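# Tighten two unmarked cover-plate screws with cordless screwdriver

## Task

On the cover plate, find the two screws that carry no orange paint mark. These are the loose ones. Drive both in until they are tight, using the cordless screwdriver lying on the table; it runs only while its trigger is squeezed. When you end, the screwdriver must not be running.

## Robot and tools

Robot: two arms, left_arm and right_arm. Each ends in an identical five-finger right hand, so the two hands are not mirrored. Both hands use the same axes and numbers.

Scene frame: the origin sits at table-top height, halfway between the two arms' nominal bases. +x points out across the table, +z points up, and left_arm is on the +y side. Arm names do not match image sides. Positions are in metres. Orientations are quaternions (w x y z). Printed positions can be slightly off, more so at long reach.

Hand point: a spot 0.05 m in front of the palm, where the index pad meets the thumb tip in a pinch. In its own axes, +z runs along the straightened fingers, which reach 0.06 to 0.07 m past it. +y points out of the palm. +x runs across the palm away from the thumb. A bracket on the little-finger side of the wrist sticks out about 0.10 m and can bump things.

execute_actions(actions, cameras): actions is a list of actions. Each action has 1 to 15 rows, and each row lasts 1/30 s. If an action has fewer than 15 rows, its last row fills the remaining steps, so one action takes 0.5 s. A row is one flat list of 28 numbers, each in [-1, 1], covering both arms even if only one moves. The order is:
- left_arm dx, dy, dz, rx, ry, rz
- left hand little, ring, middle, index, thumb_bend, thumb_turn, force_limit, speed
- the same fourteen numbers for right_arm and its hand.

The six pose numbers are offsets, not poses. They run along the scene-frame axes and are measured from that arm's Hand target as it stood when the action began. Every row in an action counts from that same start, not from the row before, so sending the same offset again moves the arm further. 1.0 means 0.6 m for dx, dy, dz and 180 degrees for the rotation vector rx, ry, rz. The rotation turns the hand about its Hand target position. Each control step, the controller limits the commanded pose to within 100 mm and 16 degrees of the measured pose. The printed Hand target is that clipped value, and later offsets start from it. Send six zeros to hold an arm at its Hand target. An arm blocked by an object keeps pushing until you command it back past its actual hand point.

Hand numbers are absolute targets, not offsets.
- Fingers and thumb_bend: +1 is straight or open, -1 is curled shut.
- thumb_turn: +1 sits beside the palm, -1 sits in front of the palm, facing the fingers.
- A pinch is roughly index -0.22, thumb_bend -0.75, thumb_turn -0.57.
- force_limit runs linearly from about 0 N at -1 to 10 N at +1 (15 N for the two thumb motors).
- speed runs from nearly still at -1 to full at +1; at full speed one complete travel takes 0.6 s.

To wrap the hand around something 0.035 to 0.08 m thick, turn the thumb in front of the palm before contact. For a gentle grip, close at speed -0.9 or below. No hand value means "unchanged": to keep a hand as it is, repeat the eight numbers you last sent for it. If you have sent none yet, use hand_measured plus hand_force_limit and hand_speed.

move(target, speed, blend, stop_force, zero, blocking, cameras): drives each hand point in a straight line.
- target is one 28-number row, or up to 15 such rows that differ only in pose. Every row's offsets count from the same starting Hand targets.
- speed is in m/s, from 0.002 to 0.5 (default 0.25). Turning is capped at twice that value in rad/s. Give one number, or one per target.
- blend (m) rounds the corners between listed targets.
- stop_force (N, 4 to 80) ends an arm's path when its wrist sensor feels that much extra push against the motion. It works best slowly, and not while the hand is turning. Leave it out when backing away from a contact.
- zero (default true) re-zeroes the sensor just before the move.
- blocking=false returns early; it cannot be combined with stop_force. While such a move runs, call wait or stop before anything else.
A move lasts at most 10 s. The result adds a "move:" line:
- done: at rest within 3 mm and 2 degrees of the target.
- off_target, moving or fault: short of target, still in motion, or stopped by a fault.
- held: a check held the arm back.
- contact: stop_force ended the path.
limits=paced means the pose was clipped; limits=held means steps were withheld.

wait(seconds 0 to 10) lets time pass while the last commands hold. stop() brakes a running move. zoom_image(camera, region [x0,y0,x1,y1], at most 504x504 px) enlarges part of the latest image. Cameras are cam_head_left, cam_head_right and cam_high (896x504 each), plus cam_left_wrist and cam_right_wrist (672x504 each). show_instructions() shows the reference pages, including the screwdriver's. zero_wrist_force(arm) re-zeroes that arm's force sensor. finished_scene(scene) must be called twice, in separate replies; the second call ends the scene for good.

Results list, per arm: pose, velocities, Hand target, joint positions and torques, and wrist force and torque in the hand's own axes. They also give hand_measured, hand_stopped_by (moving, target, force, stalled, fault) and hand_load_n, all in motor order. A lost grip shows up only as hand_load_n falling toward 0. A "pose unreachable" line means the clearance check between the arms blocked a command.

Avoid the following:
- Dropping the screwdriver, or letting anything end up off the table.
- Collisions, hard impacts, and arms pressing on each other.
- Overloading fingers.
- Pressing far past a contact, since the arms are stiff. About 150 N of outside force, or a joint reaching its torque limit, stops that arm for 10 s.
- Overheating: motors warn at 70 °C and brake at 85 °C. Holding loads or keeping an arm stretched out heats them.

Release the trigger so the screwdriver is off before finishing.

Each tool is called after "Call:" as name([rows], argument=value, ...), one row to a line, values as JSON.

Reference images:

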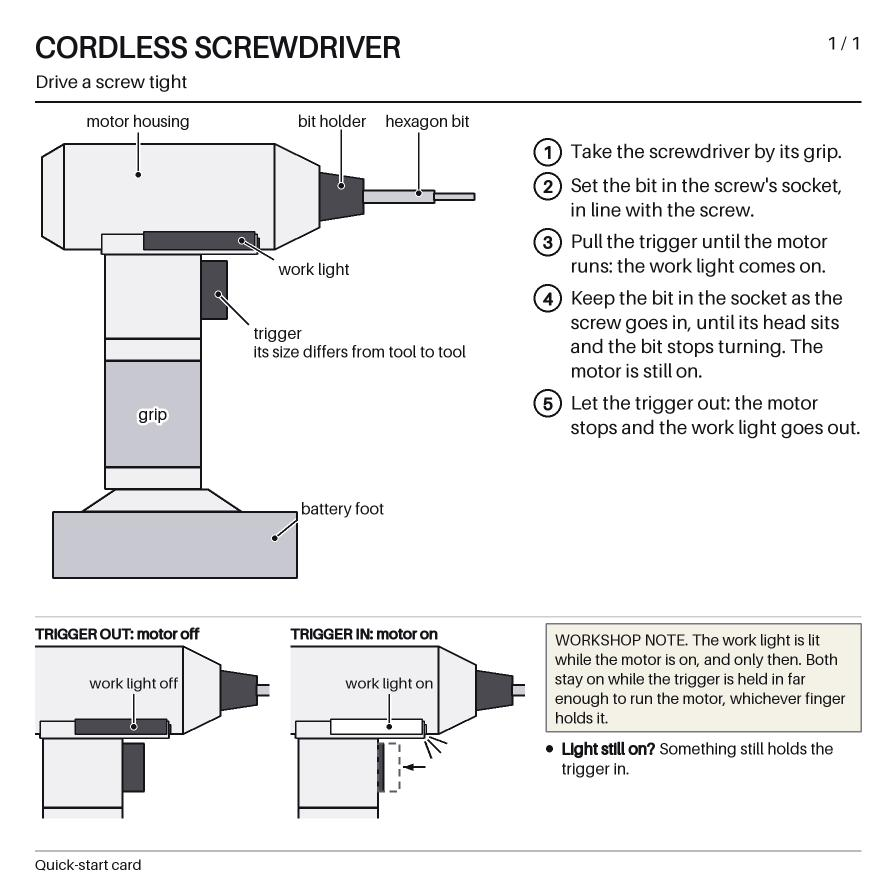

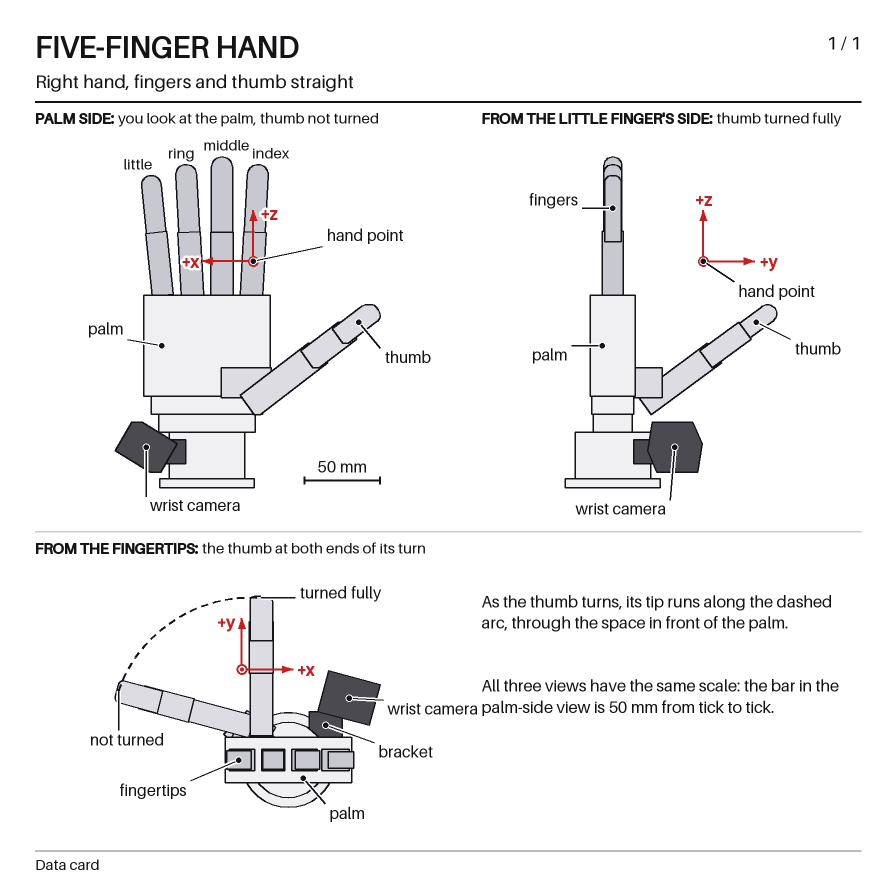

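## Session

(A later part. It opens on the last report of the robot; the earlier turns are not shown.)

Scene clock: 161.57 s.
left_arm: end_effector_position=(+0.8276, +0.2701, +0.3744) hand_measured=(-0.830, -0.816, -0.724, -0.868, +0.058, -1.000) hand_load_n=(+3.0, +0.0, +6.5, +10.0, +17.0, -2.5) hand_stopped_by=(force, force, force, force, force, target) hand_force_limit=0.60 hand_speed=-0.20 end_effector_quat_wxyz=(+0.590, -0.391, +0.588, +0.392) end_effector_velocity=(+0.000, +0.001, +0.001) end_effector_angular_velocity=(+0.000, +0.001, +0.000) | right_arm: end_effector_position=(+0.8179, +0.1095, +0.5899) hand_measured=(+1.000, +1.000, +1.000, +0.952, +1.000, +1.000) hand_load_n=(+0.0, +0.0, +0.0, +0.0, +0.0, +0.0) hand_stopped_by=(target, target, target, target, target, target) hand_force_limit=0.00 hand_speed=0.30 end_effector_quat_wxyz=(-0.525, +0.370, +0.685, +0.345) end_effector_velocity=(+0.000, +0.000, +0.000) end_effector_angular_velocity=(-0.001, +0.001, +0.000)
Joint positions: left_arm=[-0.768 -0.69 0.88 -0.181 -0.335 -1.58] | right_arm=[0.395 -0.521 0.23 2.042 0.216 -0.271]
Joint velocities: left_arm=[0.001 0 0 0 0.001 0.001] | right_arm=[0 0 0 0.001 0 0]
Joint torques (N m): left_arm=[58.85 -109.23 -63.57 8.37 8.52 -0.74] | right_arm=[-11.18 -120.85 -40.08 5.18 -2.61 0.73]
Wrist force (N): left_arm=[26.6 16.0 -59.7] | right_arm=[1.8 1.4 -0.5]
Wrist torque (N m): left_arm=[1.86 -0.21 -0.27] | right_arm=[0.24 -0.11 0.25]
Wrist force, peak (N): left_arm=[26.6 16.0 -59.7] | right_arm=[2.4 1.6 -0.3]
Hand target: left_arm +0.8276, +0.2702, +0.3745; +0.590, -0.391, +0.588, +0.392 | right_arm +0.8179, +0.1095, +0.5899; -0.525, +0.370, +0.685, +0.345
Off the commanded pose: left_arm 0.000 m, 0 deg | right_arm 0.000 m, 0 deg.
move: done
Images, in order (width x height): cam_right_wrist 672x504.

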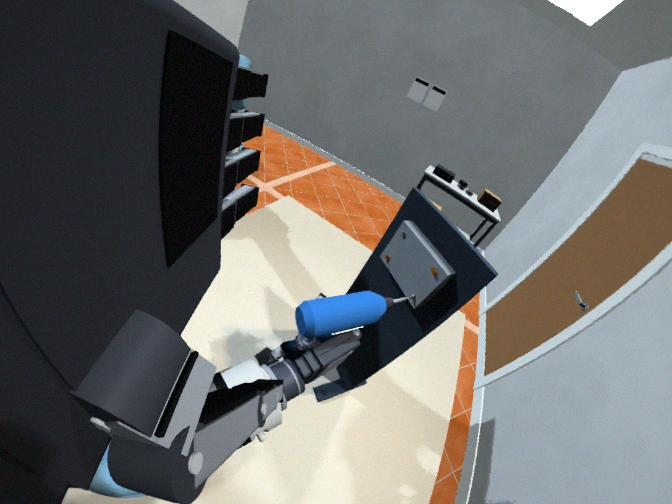

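Call:
move(target=[-0.00087,-0.00122,0,0,0,0,-0.99,-0.99,-0.99,-0.9,-0.99,-1,0.6,-0.2,0,0,0,0,0,0,1,1,1,1,1,1,0.0,0.3], speed=0.01, cameras=[])

Call:
wait(seconds=1, cameras=["cam_right_wrist"])

Call:
zoom_image(camera="cam_right_wrist", region=[395, 280, 431, 307])

Scene clock: 162.40 s.
left_arm: end_effector_position=(+0.8271, +0.2696, +0.3746) hand_measured=(-0.830, -0.816, -0.724, -0.868, +0.058, -1.000) hand_load_n=(+3.0, +0.0, +7.0, +11.0, +17.0, -1.0) hand_stopped_by=(force, force, force, force, force, target) hand_force_limit=0.60 hand_speed=-0.20 end_effector_quat_wxyz=(+0.590, -0.391, +0.588, +0.392) end_effector_velocity=(+0.000, +0.000, +0.000) end_effector_angular_velocity=(+0.001, +0.002, +0.000) | right_arm: end_effector_position=(+0.8179, +0.1095, +0.5899) hand_measured=(+1.000, +1.000, +1.000, +0.952, +1.000, +1.000) hand_load_n=(+0.0, +0.0, +0.0, -0.5, +0.0, +0.0) hand_stopped_by=(target, target, target, target, target, target) hand_force_limit=0.00 hand_speed=0.30 end_effector_quat_wxyz=(-0.525, +0.370, +0.685, +0.345) end_effector_velocity=(+0.000, +0.000, -0.001) end_effector_angular_velocity=(-0.001, +0.001, +0.000)
Joint positions: left_arm=[-0.768 -0.69 0.88 -0.181 -0.336 -1.58] | right_arm=[0.395 -0.521 0.23 2.042 0.216 -0.271]
Joint velocities: left_arm=[0 0 0.001 0.001 -0.001 0.001] | right_arm=[0 0.001 0 0 0 0]
Joint torques (N m): left_arm=[17.31 -132.05 -38.05 2.52 1.7 1.57] | right_arm=[-10.9 -120.14 -40.5 5.29 -2.61 0.74]
Wrist force (N): left_arm=[19.9 9.5 -33.9] | right_arm=[1.9 1.3 -0.7]
Wrist torque (N m): left_arm=[0.88 0.08 -0.43] | right_arm=[0.25 -0.12 0.25]
Wrist force, peak (N): left_arm=[27.9 15.6 -62.0] | right_arm=[2.4 1.7 -0.7]
Hand target: left_arm +0.8271, +0.2695, +0.3745; +0.590, -0.391, +0.588, +0.392 | right_arm +0.8179, +0.1095, +0.5899; -0.525, +0.370, +0.685, +0.345
Off the commanded pose: left_arm 0.000 m, 0 deg | right_arm 0.000 m, 0 deg.
move: done
No camera images: "cameras" was empty.

Scene clock: 163.40 s.
left_arm: end_effector_position=(+0.8271, +0.2695, +0.3745) hand_measured=(-0.830, -0.816, -0.724, -0.868, +0.058, -1.000) hand_load_n=(+3.0, +0.0, +7.0, +11.0, +17.0, -1.0) hand_stopped_by=(force, force, force, force, force, target) hand_force_limit=0.60 hand_speed=-0.20 end_effector_quat_wxyz=(+0.590, -0.391, +0.588, +0.392) end_effector_velocity=(+0.000, +0.000, +0.000) end_effector_angular_velocity=(+0.001, +0.001, +0.000) | right_arm: end_effector_position=(+0.8179, +0.1095, +0.5899) hand_measured=(+1.000, +1.000, +1.000, +0.952, +1.000, +1.000) hand_load_n=(+0.0, +0.0, +0.0, +0.0, +0.0, +0.0) hand_stopped_by=(target, target, target, target, target, target) hand_force_limit=0.00 hand_speed=0.30 end_effector_quat_wxyz=(-0.525, +0.370, +0.685, +0.345) end_effector_velocity=(+0.000, +0.000, +0.001) end_effector_angular_velocity=(+0.000, -0.001, +0.000)
Joint positions: left_arm=[-0.768 -0.69 0.88 -0.181 -0.336 -1.58] | right_arm=[0.395 -0.521 0.23 2.042 0.216 -0.271]
Joint velocities: left_arm=[0 0 0 0.001 0 0.001] | right_arm=[0 -0.001 0 -0.001 0 0]
Joint torques (N m): left_arm=[12.28 -132.34 -38.4 1.11 2 4.59] | right_arm=[-11.01 -119.72 -40.47 5.02 -2.41 0.88]
Wrist force (N): left_arm=[18.0 8.4 -30.1] | right_arm=[1.9 1.3 -0.4]
Wrist torque (N m): left_arm=[0.75 0.05 -0.47] | right_arm=[0.22 -0.12 0.25]
Wrist force, peak (N): left_arm=[19.7 9.6 -33.7] | right_arm=[2.2 1.6 -0.7]
Hand target: left_arm +0.8271, +0.2695, +0.3745; +0.590, -0.391, +0.588, +0.392 | right_arm +0.8179, +0.1095, +0.5899; -0.525, +0.370, +0.685, +0.345
Off the commanded pose: left_arm 0.000 m, 0 deg | right_arm 0.000 m, 0 deg.
wait: 1.00 s; at rest by 0.17 s
Images, in order (width x height): cam_right_wrist 672x504.

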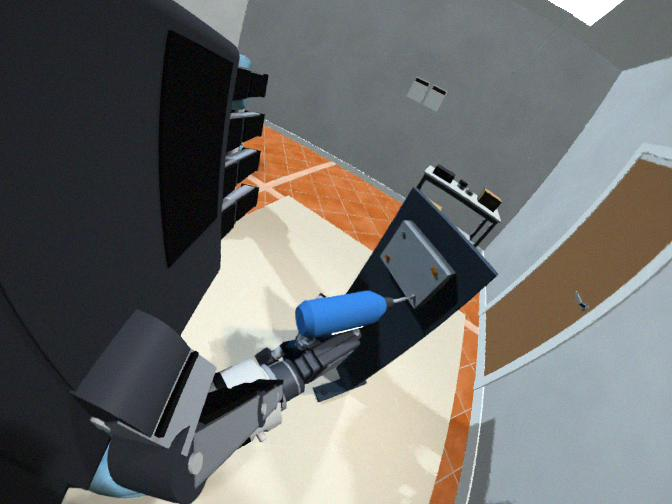

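Scaled by 14.000 from the camera's 672x504 image, which has a finer 960x720 frame.

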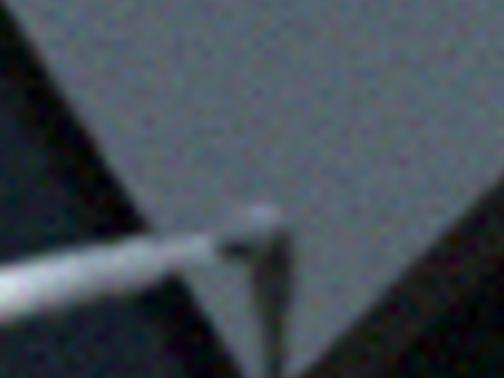

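Call:
move(target=[-0.00058,-0.00081,-0.0008,0,0,0,-0.99,-0.99,-0.99,-0.9,-0.99,-1,0.6,-0.2,0,0,0,0,0,0,1,1,1,1,1,1,0.0,0.3], speed=0.01, cameras=[])

Call:
wait(seconds=1.5, cameras=["cam_right_wrist"])

Call:
zoom_image(camera="cam_right_wrist", region=[395, 280, 431, 307])

Scene clock: 164.30 s.
left_arm: end_effector_position=(+0.8267, +0.2691, +0.3742) hand_measured=(-0.830, -0.816, -0.724, -0.868, +0.058, -1.000) hand_load_n=(+3.0, +0.0, +7.5, +12.0, +16.5, -0.5) hand_stopped_by=(force, force, force, force, force, target) hand_force_limit=0.60 hand_speed=-0.20 end_effector_quat_wxyz=(+0.590, -0.391, +0.588, +0.392) end_effector_velocity=(+0.000, +0.001, +0.000) end_effector_angular_velocity=(+0.000, +0.001, +0.000) | right_arm: end_effector_position=(+0.8179, +0.1095, +0.5899) hand_measured=(+1.000, +1.000, +1.000, +0.952, +1.000, +1.000) hand_load_n=(+0.0, +0.0, +0.0, +0.0, +0.0, +0.0) hand_stopped_by=(target, target, target, target, target, target) hand_force_limit=0.00 hand_speed=0.30 end_effector_quat_wxyz=(-0.525, +0.370, +0.685, +0.345) end_effector_velocity=(+0.000, +0.000, +0.000) end_effector_angular_velocity=(+0.000, +0.000, +0.000)
Joint positions: left_arm=[-0.769 -0.69 0.881 -0.182 -0.336 -1.58] | right_arm=[0.395 -0.521 0.23 2.042 0.216 -0.271]
Joint velocities: left_arm=[0.001 0 0 0 0.001 0.001] | right_arm=[0 0 0 0 0 0]
Joint torques (N m): left_arm=[-10.53 -99.05 -31.99 -1.17 -0.79 5.04] | right_arm=[-10.89 -119.28 -40.26 5.13 -2.6 0.75]
Wrist force (N): left_arm=[6.3 2.8 -6.5] | right_arm=[2.1 1.5 -0.4]
Wrist torque (N m): left_arm=[-0.13 -0.10 -0.96] | right_arm=[0.25 -0.14 0.27]
Wrist force, peak (N): left_arm=[17.9 8.4 -30.5] | right_arm=[2.1 1.8 -0.7]
Hand target: left_arm +0.8267, +0.2690, +0.3740; +0.590, -0.391, +0.588, +0.392 | right_arm +0.8179, +0.1095, +0.5899; -0.525, +0.370, +0.685, +0.345
Off the commanded pose: left_arm 0.000 m, 0 deg | right_arm 0.000 m, 0 deg.
move: done
No camera images: "cameras" was empty.

Scene clock: 165.80 s.
left_arm: end_effector_position=(+0.8267, +0.2690, +0.3740) hand_measured=(-0.830, -0.816, -0.724, -0.868, +0.058, -1.000) hand_load_n=(+3.0, +0.0, +8.0, +12.5, +16.5, +0.0) hand_stopped_by=(force, force, force, force, force, target) hand_force_limit=0.60 hand_speed=-0.20 end_effector_quat_wxyz=(+0.590, -0.391, +0.588, +0.392) end_effector_velocity=(+0.000, +0.000, +0.000) end_effector_angular_velocity=(+0.000, +0.001, +0.000) | right_arm: end_effector_position=(+0.8179, +0.1095, +0.5899) hand_measured=(+1.000, +1.000, +1.000, +0.952, +1.000, +1.000) hand_load_n=(+0.5, +0.0, +0.0, +0.0, +0.0, +0.0) hand_stopped_by=(target, target, target, target, target, target) hand_force_limit=0.00 hand_speed=0.30 end_effector_quat_wxyz=(-0.525, +0.370, +0.685, +0.345) end_effector_velocity=(+0.000, +0.000, +0.000) end_effector_angular_velocity=(+0.001, -0.001, +0.000)
Joint positions: left_arm=[-0.769 -0.69 0.881 -0.182 -0.336 -1.58] | right_arm=[0.395 -0.521 0.23 2.042 0.216 -0.271]
Joint velocities: left_arm=[0 0 0 0 0 0] | right_arm=[0 0 0 -0.001 0 0]
Joint torques (N m): left_arm=[-10.28 -84.26 -35.06 0.52 -0.01 4.8] | right_arm=[-11.4 -119.92 -40.63 5.12 -2.46 0.69]
Wrist force (N): left_arm=[5.0 2.7 -2.8] | right_arm=[1.9 1.4 -0.3]
Wrist torque (N m): left_arm=[-0.26 -0.23 -1.02] | right_arm=[0.24 -0.12 0.26]
Wrist force, peak (N): left_arm=[6.7 3.1 -5.6] | right_arm=[2.0 2.0 -0.2]
Hand target: left_arm +0.8267, +0.2690, +0.3740; +0.590, -0.391, +0.588, +0.392 | right_arm +0.8179, +0.1095, +0.5899; -0.525, +0.370, +0.685, +0.345
Off the commanded pose: left_arm 0.000 m, 0 deg | right_arm 0.000 m, 0 deg.
wait: 1.50 s; at rest by 0.17 s
Images, in order (width x height): cam_right_wrist 672x504.

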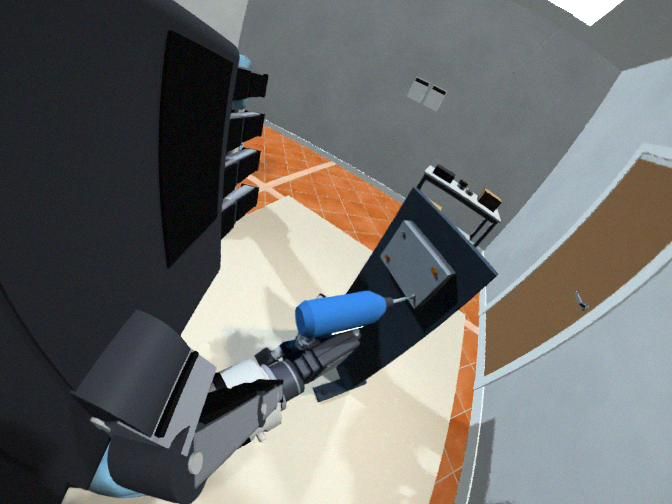

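Scaled by 14.000 from the camera's 672x504 image, which has a finer 960x720 frame.

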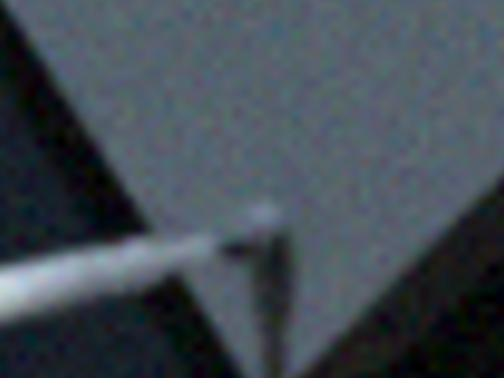

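Call:
move(target=[0,0,0,0,0,0,-0.99,-0.99,-0.99,-0.3,-0.99,-1,0.8,-0.5,0,0,0,0,0,0,1,1,1,1,1,1,0.0,0.3], cameras=[])

Call:
move(target=[-0.0436,-0.0611,0,0,0,0,-0.99,-0.99,-0.99,-0.3,-0.99,-1,0.8,-0.5,0,0,0,0,0,0,1,1,1,1,1,1,0.0,0.3], speed=0.04, cameras=["cam_right_wrist","cam_high"])

Call:
zoom_image(camera="cam_right_wrist", region=[376, 222, 448, 276])

Call:
zoom_image(camera="cam_right_wrist", region=[376, 262, 448, 316])

Scene clock: 166.93 s.
left_arm: end_effector_position=(+0.8267, +0.2690, +0.3740) hand_measured=(-0.830, -0.816, -0.724, -0.300, +0.058, -1.000) hand_load_n=(+5.0, +0.0, +8.5, +0.0, +16.0, +1.5) hand_stopped_by=(force, force, force, target, force, target) hand_force_limit=0.80 hand_speed=-0.50 end_effector_quat_wxyz=(+0.590, -0.391, +0.588, +0.392) end_effector_velocity=(+0.000, -0.001, +0.000) end_effector_angular_velocity=(+0.000, +0.000, +0.000) | right_arm: end_effector_position=(+0.8179, +0.1095, +0.5899) hand_measured=(+1.000, +1.000, +1.000, +0.952, +1.000, +1.000) hand_load_n=(+0.0, +0.0, +0.0, +0.0, +0.0, +0.0) hand_stopped_by=(target, target, target, target, target, target) hand_force_limit=0.00 hand_speed=0.30 end_effector_quat_wxyz=(-0.525, +0.370, +0.685, +0.345) end_effector_velocity=(+0.000, +0.000, +0.001) end_effector_angular_velocity=(+0.001, -0.001, +0.000)
Joint positions: left_arm=[-0.769 -0.69 0.881 -0.182 -0.336 -1.58] | right_arm=[0.395 -0.521 0.23 2.042 0.216 -0.271]
Joint velocities: left_arm=[-0.001 0 0 -0.001 0 0.001] | right_arm=[0 -0.001 0 0 0 0]
Joint torques (N m): left_arm=[3.06 -92.66 -38.19 0.84 -0.18 0.39] | right_arm=[-11.15 -119.24 -40.49 5.14 -2.57 0.7]
Wrist force (N): left_arm=[4.5 -1.5 -1.3] | right_arm=[1.9 1.3 -0.3]
Wrist torque (N m): left_arm=[-0.45 -0.53 -0.21] | right_arm=[0.22 -0.13 0.26]
Wrist force, peak (N): left_arm=[5.9 3.0 -7.8] | right_arm=[2.5 1.7 -0.4]
Hand target: left_arm +0.8267, +0.2690, +0.3740; +0.590, -0.391, +0.588, +0.392 | right_arm +0.8179, +0.1095, +0.5899; -0.525, +0.370, +0.685, +0.345
Off the commanded pose: left_arm 0.000 m, 0 deg | right_arm 0.000 m, 0 deg.
move: done
No camera images: "cameras" was empty.

Scene clock: 168.33 s.
left_arm: end_effector_position=(+0.8004, +0.2322, +0.3740) hand_measured=(-0.830, -0.816, -0.724, -0.300, +0.058, -1.000) hand_load_n=(+3.0, +0.0, +9.0, +0.0, +15.0, +3.0) hand_stopped_by=(force, force, force, target, force, target) hand_force_limit=0.80 hand_speed=-0.50 end_effector_quat_wxyz=(+0.590, -0.391, +0.588, +0.392) end_effector_velocity=(+0.001, +0.002, +0.001) end_effector_angular_velocity=(+0.000, +0.001, +0.000) | right_arm: end_effector_position=(+0.8179, +0.1095, +0.5899) hand_measured=(+1.000, +1.000, +1.000, +0.952, +1.000, +1.000) hand_load_n=(+0.0, +0.0, +0.0, +0.0, +0.0, +0.0) hand_stopped_by=(target, target, target, target, target, target) hand_force_limit=0.00 hand_speed=0.30 end_effector_quat_wxyz=(-0.525, +0.370, +0.685, +0.345) end_effector_velocity=(+0.000, +0.000, +0.000) end_effector_angular_velocity=(-0.001, +0.002, +0.000)
Joint positions: left_arm=[-0.812 -0.693 0.887 -0.186 -0.38 -1.578] | right_arm=[0.395 -0.521 0.23 2.042 0.216 -0.271]
Joint velocities: left_arm=[0.002 0 0 0.001 0.002 0] | right_arm=[0 0 0 0.002 0 0]
Joint torques (N m): left_arm=[14.05 -121.59 -33.59 -1.35 2.32 3.79] | right_arm=[-10.73 -119.46 -41.19 5.04 -2.5 0.63]
Wrist force (N): left_arm=[8.0 -2.1 -0.3] | right_arm=[1.9 1.5 -0.2]
Wrist torque (N m): left_arm=[-0.39 -0.12 0.04] | right_arm=[0.24 -0.13 0.26]
Wrist force, peak (N): left_arm=[8.3 -1.9 -2.0] | right_arm=[2.3 1.8 -0.5]
Hand target: left_arm +0.8005, +0.2324, +0.3740; +0.590, -0.391, +0.588, +0.392 | right_arm +0.8179, +0.1095, +0.5899; -0.525, +0.370, +0.685, +0.345
Off the commanded pose: left_arm 0.000 m, 0 deg | right_arm 0.000 m, 0 deg.
move: done
Images, in order (width x height): cam_high 896x504, cam_right_wrist 672x504.

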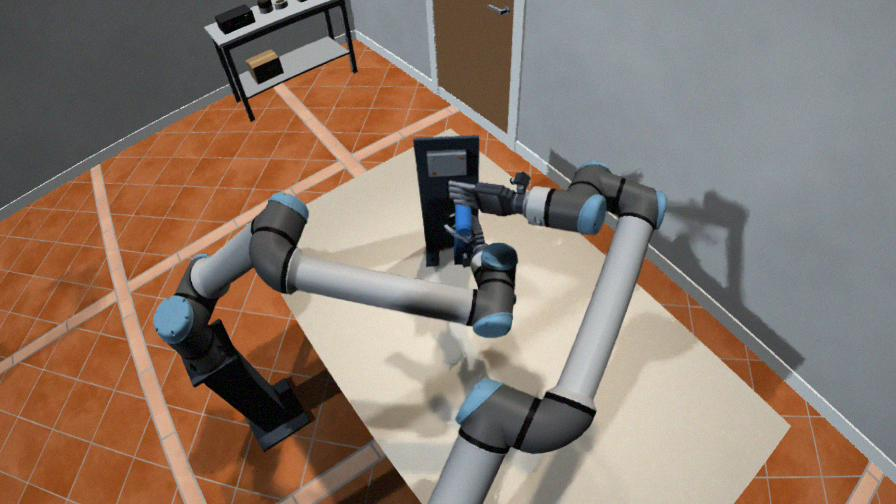

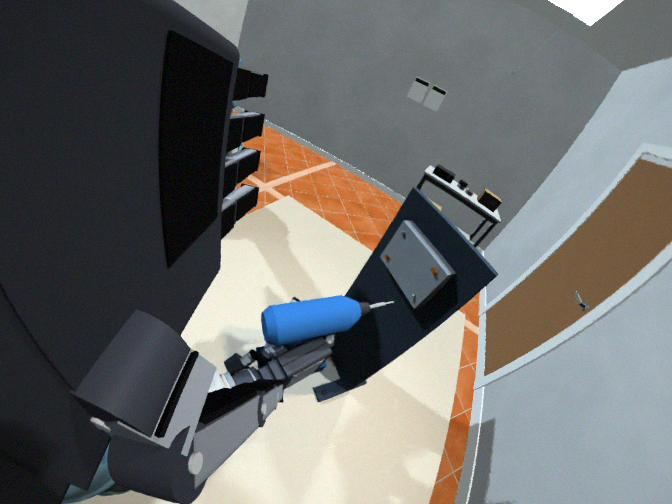

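Scaled by 7.000 from the camera's 672x504 image, which has a finer 960x720 frame.

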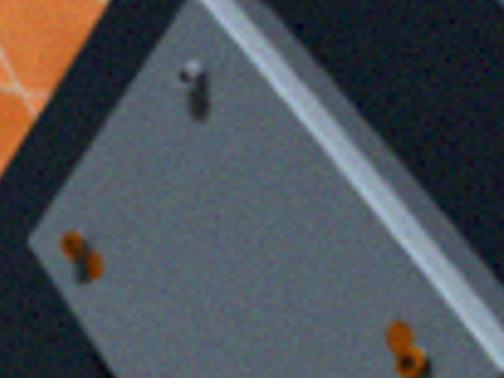

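Scaled by 7.000 from the camera's 672x504 image, which has a finer 960x720 frame.

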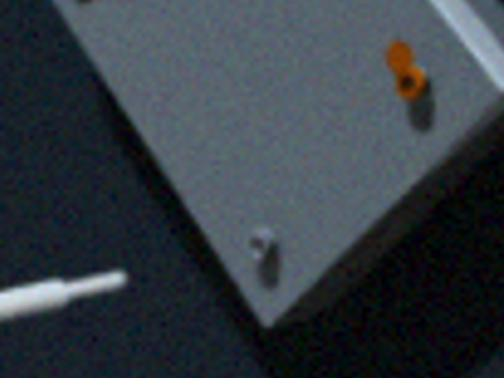

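Call:
move([
  [-0.09,-0.11,0,0,0,0,-0.99,-0.99,-0.99,-0.3,-0.99,-1,0.8,-0.5,0,0,0,0,0,0,1,1,1,1,1,1,0.0,0.3],
  [-0.14,-0.11,-0.365,0,0,0,-0.99,-0.99,-0.99,-0.3,-0.99,-1,0.8,-0.5,0,0,0,0,0,0,1,1,1,1,1,1,0.0,0.3],
], speed=0.12, blend=[0.03,0])

Scene clock: 171.40 s.
left_arm: end_effector_position=(+0.7159, +0.1667, +0.1548) hand_measured=(-0.830, -0.816, -0.724, -0.300, +0.058, -1.000) hand_load_n=(+3.0, +0.0, +9.0, +0.0, +15.0, +2.5) hand_stopped_by=(force, force, force, target, force, target) hand_force_limit=0.80 hand_speed=-0.50 end_effector_quat_wxyz=(+0.590, -0.391, +0.588, +0.392) end_effector_velocity=(+0.001, +0.000, +0.003) end_effector_angular_velocity=(+0.000, -0.001, +0.000) | right_arm: end_effector_position=(+0.8179, +0.1095, +0.5899) hand_measured=(+1.000, +1.000, +1.000, +0.952, +1.000, +1.000) hand_load_n=(+0.0, +0.0, +0.0, +0.0, +0.0, +0.0) hand_stopped_by=(target, target, target, target, target, target) hand_force_limit=0.00 hand_speed=0.30 end_effector_quat_wxyz=(-0.525, +0.370, +0.685, +0.345) end_effector_velocity=(+0.000, +0.000, +0.000) end_effector_angular_velocity=(+0.000, -0.001, +0.000)
Joint positions: left_arm=[-0.917 -0.595 1.109 -0.508 -0.485 -1.576] | right_arm=[0.395 -0.521 0.23 2.042 0.216 -0.271]
Joint velocities: left_arm=[0.001 -0.002 -0.002 0.004 0 -0.001] | right_arm=[0 0 0 -0.001 0 0]
Joint torques (N m): left_arm=[5.53 -121.79 -50.81 5.69 1.03 3.68] | right_arm=[-11.19 -118.52 -40.23 4.92 -2.54 0.7]
Wrist force (N): left_arm=[7.7 -2.0 -0.4] | right_arm=[1.7 1.3 -0.4]
Wrist torque (N m): left_arm=[-0.37 -0.06 0.03] | right_arm=[0.23 -0.08 0.24]
Wrist force, peak (N): left_arm=[10.9 -1.5 -0.7] | right_arm=[2.5 1.5 -0.4]
Hand target: left_arm +0.7160, +0.1668, +0.1550; +0.590, -0.391, +0.588, +0.392 | right_arm +0.8179, +0.1095, +0.5899; -0.525, +0.370, +0.685, +0.345
Off the commanded pose: left_arm 0.001 m, 0 deg | right_arm 0.000 m, 0 deg.
move: done

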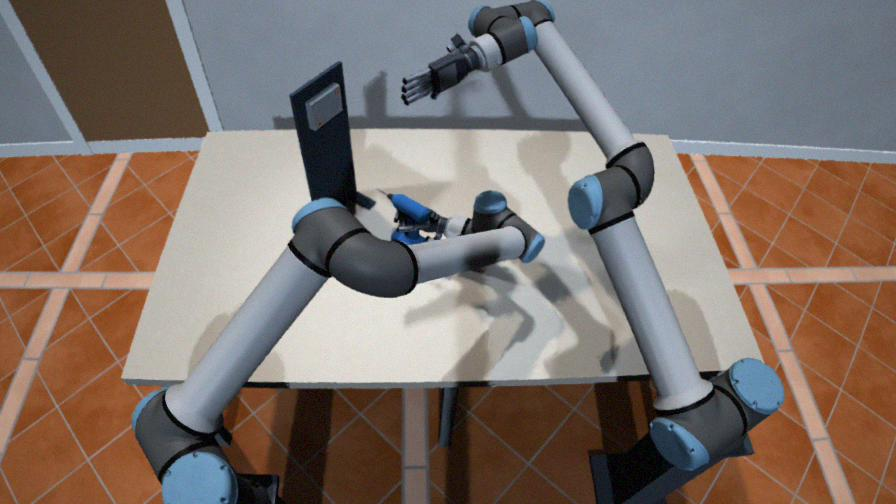

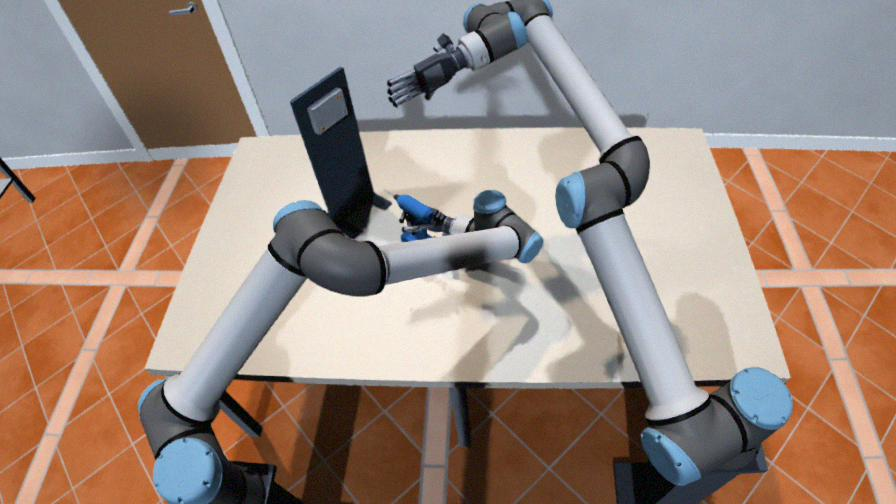

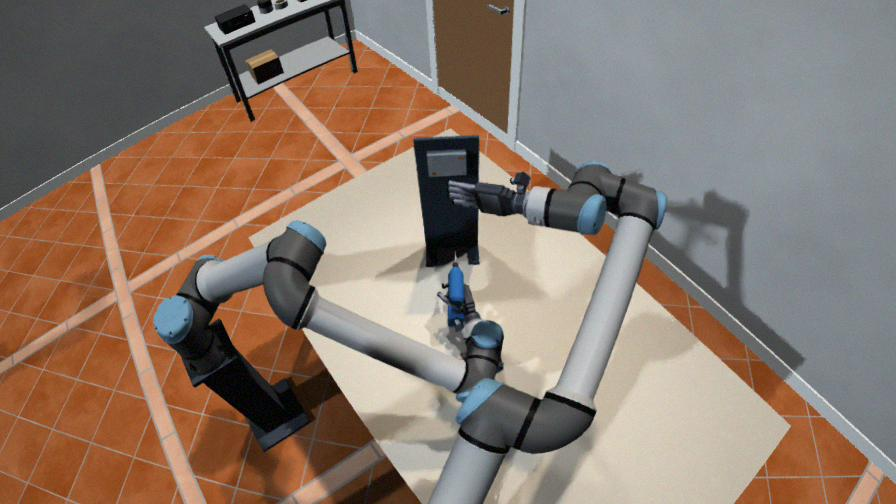

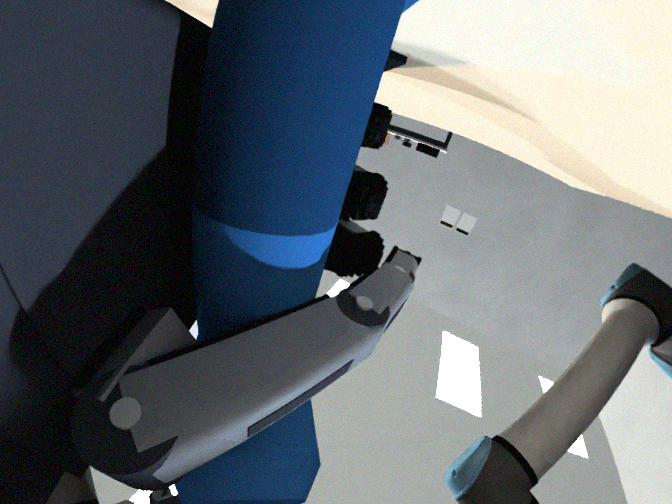

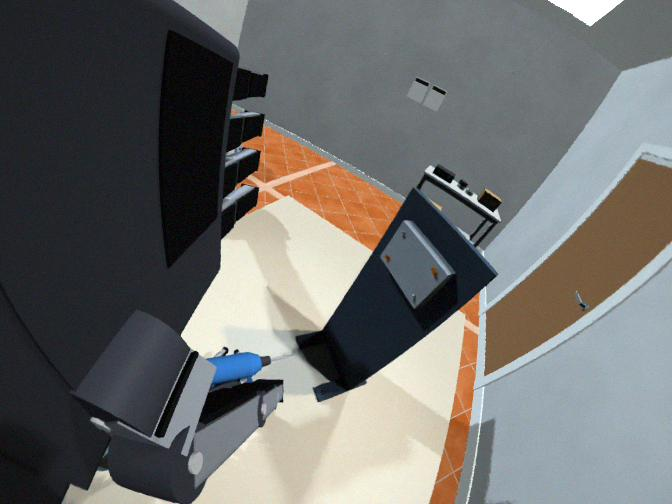

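Call:
move(target=[-0.029,-0.0407,-0.03,0,0,0,-0.99,-0.99,-0.99,-0.3,-0.99,-1,0.8,-0.5,0,0,0,0,0,0,1,1,1,1,1,1,0.0,0.3], speed=0.05, cameras=[])

Call:
move(target=[0,0,-0.06,0,0,0,-0.99,-0.99,-0.99,-0.3,-0.99,-1,0.8,-0.5,0,0,0,0,0,0,1,1,1,1,1,1,0.0,0.3], speed=0.01, stop_force=5, cameras=["cam_right_wrist","cam_high"])

Scene clock: 172.53 s.
left_arm: end_effector_position=(+0.6985, +0.1422, +0.1368) hand_measured=(-0.830, -0.816, -0.724, -0.300, +0.058, -1.000) hand_load_n=(+2.5, +0.0, +9.5, +0.0, +14.5, +3.5) hand_stopped_by=(force, force, force, target, force, target) hand_force_limit=0.80 hand_speed=-0.50 end_effector_quat_wxyz=(+0.590, -0.391, +0.588, +0.392) end_effector_velocity=(+0.002, +0.003, +0.000) end_effector_angular_velocity=(+0.000, +0.000, +0.001) | right_arm: end_effector_position=(+0.8179, +0.1095, +0.5899) hand_measured=(+1.000, +1.000, +1.000, +0.952, +1.000, +1.000) hand_load_n=(+0.0, +0.0, +0.0, +0.0, +0.0, +0.0) hand_stopped_by=(target, target, target, target, target, target) hand_force_limit=0.00 hand_speed=0.30 end_effector_quat_wxyz=(-0.525, +0.370, +0.685, +0.345) end_effector_velocity=(+0.000, +0.000, -0.001) end_effector_angular_velocity=(+0.000, +0.000, +0.000)
Joint positions: left_arm=[-0.946 -0.574 1.102 -0.523 -0.513 -1.576] | right_arm=[0.395 -0.521 0.23 2.042 0.216 -0.271]
Joint velocities: left_arm=[0.003 0 0 0 0.002 0] | right_arm=[0 0 0 -0.001 0 0]
Joint torques (N m): left_arm=[6.88 -120.38 -38.66 2.44 1.45 4.14] | right_arm=[-11.79 -118.45 -40.77 4.93 -2.45 0.63]
Wrist force (N): left_arm=[5.9 -2.0 -0.9] | right_arm=[2.3 1.4 -0.3]
Wrist torque (N m): left_arm=[-0.35 0.13 -0.03] | right_arm=[0.23 -0.18 0.28]
Wrist force, peak (N): left_arm=[8.5 -1.5 -1.8] | right_arm=[2.3 1.8 -0.6]
Hand target: left_arm +0.6986, +0.1424, +0.1370; +0.590, -0.391, +0.588, +0.392 | right_arm +0.8179, +0.1095, +0.5899; -0.525, +0.370, +0.685, +0.345
Off the commanded pose: left_arm 0.000 m, 0 deg | right_arm 0.000 m, 0 deg.
move: done
No camera images: "cameras" was empty.

Scene clock: 173.93 s.
left_arm: end_effector_position=(+0.6986, +0.1423, +0.1365) hand_measured=(-0.832, -0.816, -0.724, -0.300, +0.058, -1.000) hand_load_n=(+1.0, +0.0, +10.0, +0.0, +14.0, +4.0) hand_stopped_by=(force, force, force, target, force, target) hand_force_limit=0.80 hand_speed=-0.50 end_effector_quat_wxyz=(+0.590, -0.391, +0.588, +0.392) end_effector_velocity=(-0.001, -0.001, +0.000) end_effector_angular_velocity=(-0.001, -0.001, -0.002) | right_arm: end_effector_position=(+0.8179, +0.1095, +0.5899) hand_measured=(+1.000, +1.000, +1.000, +0.952, +1.000, +1.000) hand_load_n=(+0.0, +0.0, +0.0, +0.0, +0.0, +0.0) hand_stopped_by=(target, target, target, target, target, target) hand_force_limit=0.00 hand_speed=0.30 end_effector_quat_wxyz=(-0.525, +0.370, +0.685, +0.345) end_effector_velocity=(+0.000, +0.000, +0.001) end_effector_angular_velocity=(+0.000, +0.000, +0.000)
Joint positions: left_arm=[-0.946 -0.573 1.102 -0.523 -0.513 -1.576] | right_arm=[0.395 -0.521 0.23 2.042 0.216 -0.271]
Joint velocities: left_arm=[-0.002 -0.001 0 -0.001 0 0] | right_arm=[0 -0.001 0 0.001 0 0]
Joint torques (N m): left_arm=[-10.38 -123.82 -47.74 5.4 -0.41 3.31] | right_arm=[-11.53 -117.72 -40.31 5.12 -2.56 0.59]
Wrist force (N): left_arm=[7.7 -1.9 -0.5] | right_arm=[2.0 1.3 0.0]
Wrist torque (N m): left_arm=[-0.36 -0.06 0.03] | right_arm=[0.20 -0.14 0.26]
Wrist force, peak (N): left_arm=[8.1 -2.2 -0.8] | right_arm=[2.4 1.5 -0.5]
Hand target: left_arm +0.6985, +0.1423, +0.1365; +0.590, -0.391, +0.588, +0.392 | right_arm +0.8179, +0.1095, +0.5899; -0.525, +0.370, +0.685, +0.345
Off the commanded pose: left_arm 0.035 m, 0 deg | right_arm 0.000 m, 0 deg.
move: contact (left_arm)
Images, in order (width x height): cam_high 896x504, cam_right_wrist 672x504.

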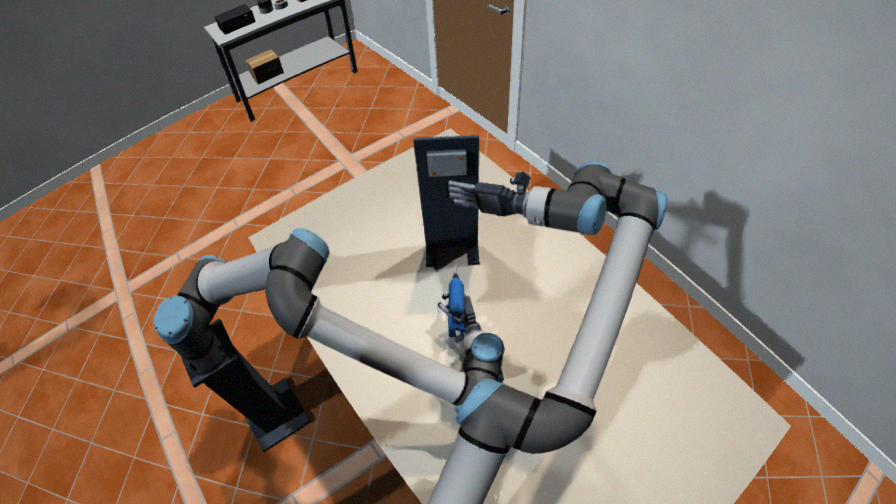

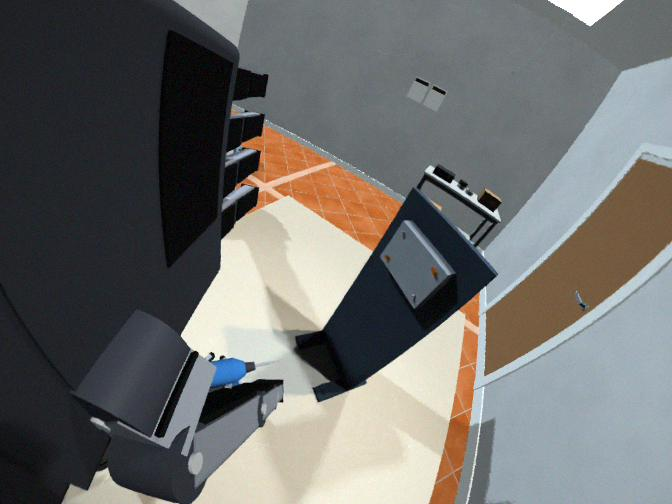

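Call:
move(target=[0,0,-0.06,0,0,0,-0.99,-0.99,-0.99,-0.3,-0.99,-1,0.8,-0.5,0,0,0,0,0,0,1,1,1,1,1,1,0.0,0.3], speed=0.01, stop_force=5, cameras=["cam_head_left","cam_high"])

Call:
zoom_image(camera="cam_head_left", region=[340, 150, 500, 270])

Scene clock: 175.00 s.
left_arm: end_effector_position=(+0.6986, +0.1423, +0.1362) hand_measured=(-0.832, -0.816, -0.724, -0.300, +0.058, -1.000) hand_load_n=(+0.5, +0.0, +9.5, +0.0, +13.5, +4.0) hand_stopped_by=(force, force, force, target, force, target) hand_force_limit=0.80 hand_speed=-0.50 end_effector_quat_wxyz=(+0.590, -0.391, +0.588, +0.392) end_effector_velocity=(+0.000, +0.000, +0.000) end_effector_angular_velocity=(+0.000, +0.001, +0.001) | right_arm: end_effector_position=(+0.8179, +0.1095, +0.5899) hand_measured=(+1.000, +1.000, +1.000, +0.952, +1.000, +1.000) hand_load_n=(+0.0, +0.0, +0.0, +0.0, +0.0, +0.0) hand_stopped_by=(target, target, target, target, target, target) hand_force_limit=0.00 hand_speed=0.30 end_effector_quat_wxyz=(-0.525, +0.370, +0.685, +0.345) end_effector_velocity=(+0.000, +0.000, +0.000) end_effector_angular_velocity=(+0.000, +0.001, +0.000)
Joint positions: left_arm=[-0.946 -0.573 1.102 -0.524 -0.513 -1.576] | right_arm=[0.395 -0.521 0.23 2.042 0.216 -0.271]
Joint velocities: left_arm=[0.001 0 0 0 0 0.001] | right_arm=[0 0 0 0.001 0 0]
Joint torques (N m): left_arm=[-10.29 -122.81 -42 5.21 -0.45 3.32] | right_arm=[-11.67 -117.5 -40.56 4.94 -2.52 0.65]
Wrist force (N): left_arm=[7.3 -2.2 -0.6] | right_arm=[1.9 1.4 -0.5]
Wrist torque (N m): left_arm=[-0.39 -0.03 -0.01] | right_arm=[0.24 -0.11 0.25]
Wrist force, peak (N): left_arm=[8.3 -1.7 -0.4] | right_arm=[2.5 1.7 -0.6]
Hand target: left_arm +0.6986, +0.1423, +0.1362; +0.590, -0.391, +0.588, +0.392 | right_arm +0.8179, +0.1095, +0.5899; -0.525, +0.370, +0.685, +0.345
Off the commanded pose: left_arm 0.036 m, 0 deg | right_arm 0.000 m, 0 deg.
move: contact (left_arm)
Images, in order (width x height): cam_head_left 896x504, cam_high 896x504.

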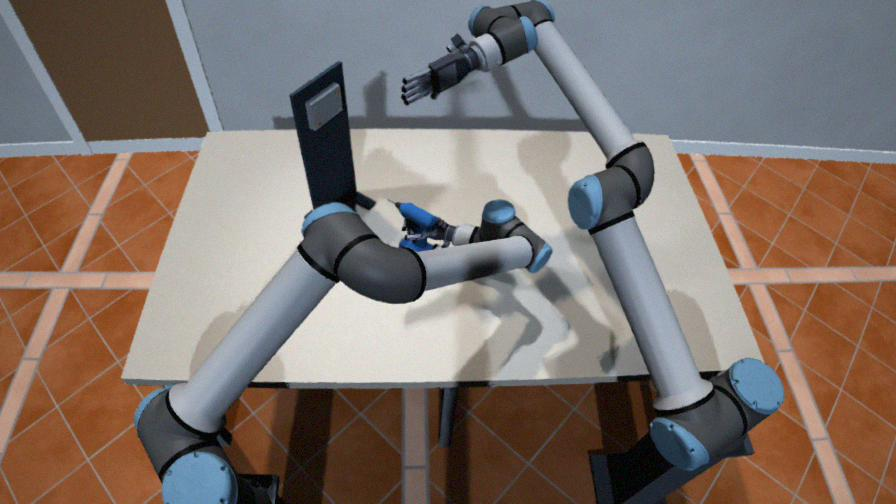

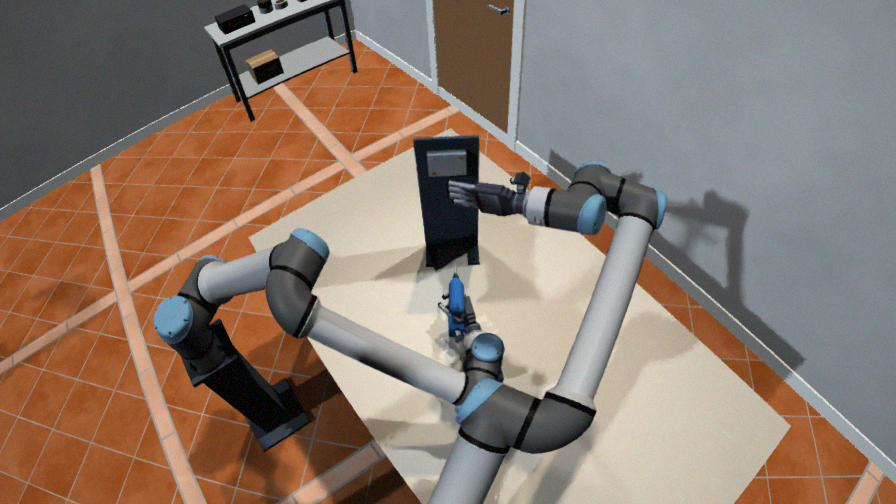

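Scaled by 3.150.

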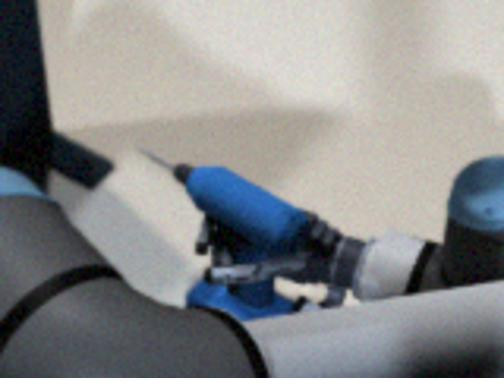

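Call:
move(target=[0,0,-0.06,0,0,0,-0.99,-0.99,-0.99,-0.3,-0.99,-1,0.8,-0.5,0,0,0,0,0,0,1,1,1,1,1,1,0.0,0.3], speed=0.015, stop_force=8, cameras=["cam_head_left"])

Call:
zoom_image(camera="cam_head_left", region=[340, 150, 500, 270])

Scene clock: 176.03 s.
left_arm: end_effector_position=(+0.6986, +0.1423, +0.1359) hand_measured=(-0.832, -0.816, -0.724, -0.300, +0.058, -1.000) hand_load_n=(+0.0, +0.0, +9.5, +0.0, +13.5, +3.5) hand_stopped_by=(force, force, force, target, force, target) hand_force_limit=0.80 hand_speed=-0.50 end_effector_quat_wxyz=(+0.590, -0.391, +0.588, +0.392) end_effector_velocity=(+0.000, +0.000, +0.000) end_effector_angular_velocity=(+0.000, +0.000, +0.000) | right_arm: end_effector_position=(+0.8179, +0.1095, +0.5899) hand_measured=(+1.000, +1.000, +1.000, +0.952, +1.000, +1.000) hand_load_n=(+0.0, +0.0, +0.0, +0.0, +0.0, +0.0) hand_stopped_by=(target, target, target, target, target, target) hand_force_limit=0.00 hand_speed=0.30 end_effector_quat_wxyz=(-0.525, +0.370, +0.685, +0.345) end_effector_velocity=(+0.001, +0.000, -0.003) end_effector_angular_velocity=(-0.002, +0.003, +0.000)
Joint positions: left_arm=[-0.946 -0.573 1.102 -0.524 -0.513 -1.576] | right_arm=[0.395 -0.521 0.23 2.042 0.216 -0.271]
Joint velocities: left_arm=[0 0 0 0 0 0] | right_arm=[0 0.002 0 0.001 0 0]
Joint torques (N m): left_arm=[-9.75 -123.85 -35.46 5.65 -0.8 4.08] | right_arm=[-11.44 -117.98 -40.45 4.95 -2.44 0.7]
Wrist force (N): left_arm=[7.7 -2.1 -0.6] | right_arm=[1.9 1.5 -0.3]
Wrist torque (N m): left_arm=[-0.37 -0.07 0.02] | right_arm=[0.25 -0.12 0.26]
Wrist force, peak (N): left_arm=[8.3 -2.2 -0.7] | right_arm=[1.9 1.9 -0.6]
Hand target: left_arm +0.6986, +0.1422, +0.1359; +0.590, -0.391, +0.588, +0.392 | right_arm +0.8179, +0.1095, +0.5899; -0.525, +0.370, +0.685, +0.345
Off the commanded pose: left_arm 0.036 m, 0 deg | right_arm 0.000 m, 0 deg.
move: contact (left_arm)
Images, in order (width x height): cam_head_left 896x504.

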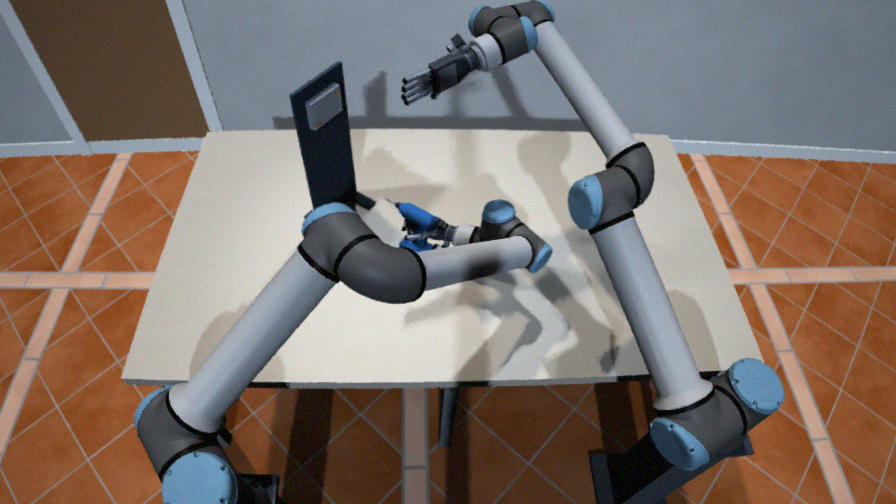

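Scaled by 3.150.

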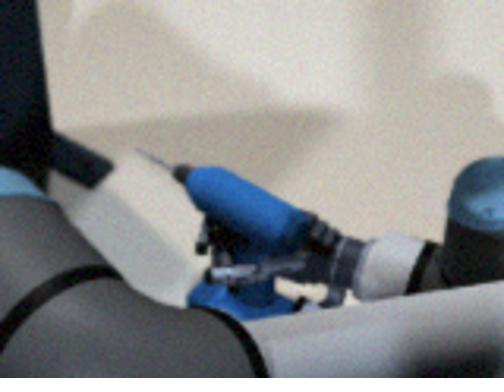

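Call:
move(target=[0,0,-0.0016,0,0,0,-0.99,-0.99,-0.99,-0.3,-0.99,-1,0.8,-0.5,0,0,0,0,0,0,1,1,1,1,1,1,0.0,0.3], speed=0.01, cameras=["cam_left_wrist"])

Scene clock: 176.87 s.
left_arm: end_effector_position=(+0.6986, +0.1422, +0.1350) hand_measured=(-0.832, -0.816, -0.724, -0.300, +0.058, -1.000) hand_load_n=(+0.5, -0.5, +10.0, +0.0, +13.5, +4.0) hand_stopped_by=(force, force, force, target, force, target) hand_force_limit=0.80 hand_speed=-0.50 end_effector_quat_wxyz=(+0.590, -0.391, +0.588, +0.391) end_effector_velocity=(+0.000, +0.000, +0.000) end_effector_angular_velocity=(+0.001, +0.001, -0.001) | right_arm: end_effector_position=(+0.8179, +0.1095, +0.5899) hand_measured=(+1.000, +1.000, +1.000, +0.952, +1.000, +1.000) hand_load_n=(+0.0, +0.0, +0.0, +0.0, +0.0, -0.5) hand_stopped_by=(target, target, target, target, target, target) hand_force_limit=0.00 hand_speed=0.30 end_effector_quat_wxyz=(-0.525, +0.370, +0.685, +0.345) end_effector_velocity=(+0.000, +0.000, -0.001) end_effector_angular_velocity=(+0.001, -0.001, +0.000)
Joint positions: left_arm=[-0.946 -0.572 1.102 -0.525 -0.513 -1.576] | right_arm=[0.395 -0.521 0.23 2.042 0.216 -0.271]
Joint velocities: left_arm=[0 0 0 0 0.001 0.001] | right_arm=[0 0.001 0 -0.002 0 0]
Joint torques (N m): left_arm=[-10.7 -81.95 -24.41 -2.46 -0.53 3.19] | right_arm=[-11.51 -117.94 -40.45 5.06 -2.53 0.69]
Wrist force (N): left_arm=[-1.0 -1.5 1.3] | right_arm=[1.9 1.5 -0.2]
Wrist torque (N m): left_arm=[-0.39 0.46 -0.29] | right_arm=[0.24 -0.13 0.26]
Wrist force, peak (N): left_arm=[8.3 -1.9 -0.6] | right_arm=[2.3 1.8 -0.4]
Hand target: left_arm +0.6986, +0.1423, +0.1350; +0.590, -0.391, +0.588, +0.392 | right_arm +0.8179, +0.1095, +0.5899; -0.525, +0.370, +0.685, +0.345
Off the commanded pose: left_arm 0.000 m, 0 deg | right_arm 0.000 m, 0 deg.
move: done
Images, in order (width x height): cam_left_wrist 672x504.

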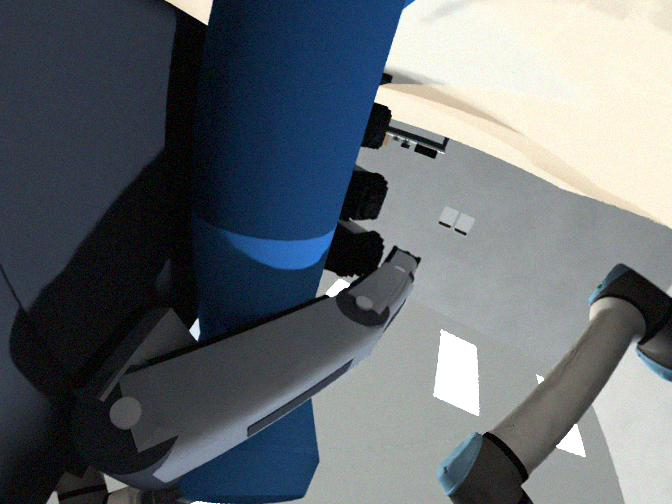

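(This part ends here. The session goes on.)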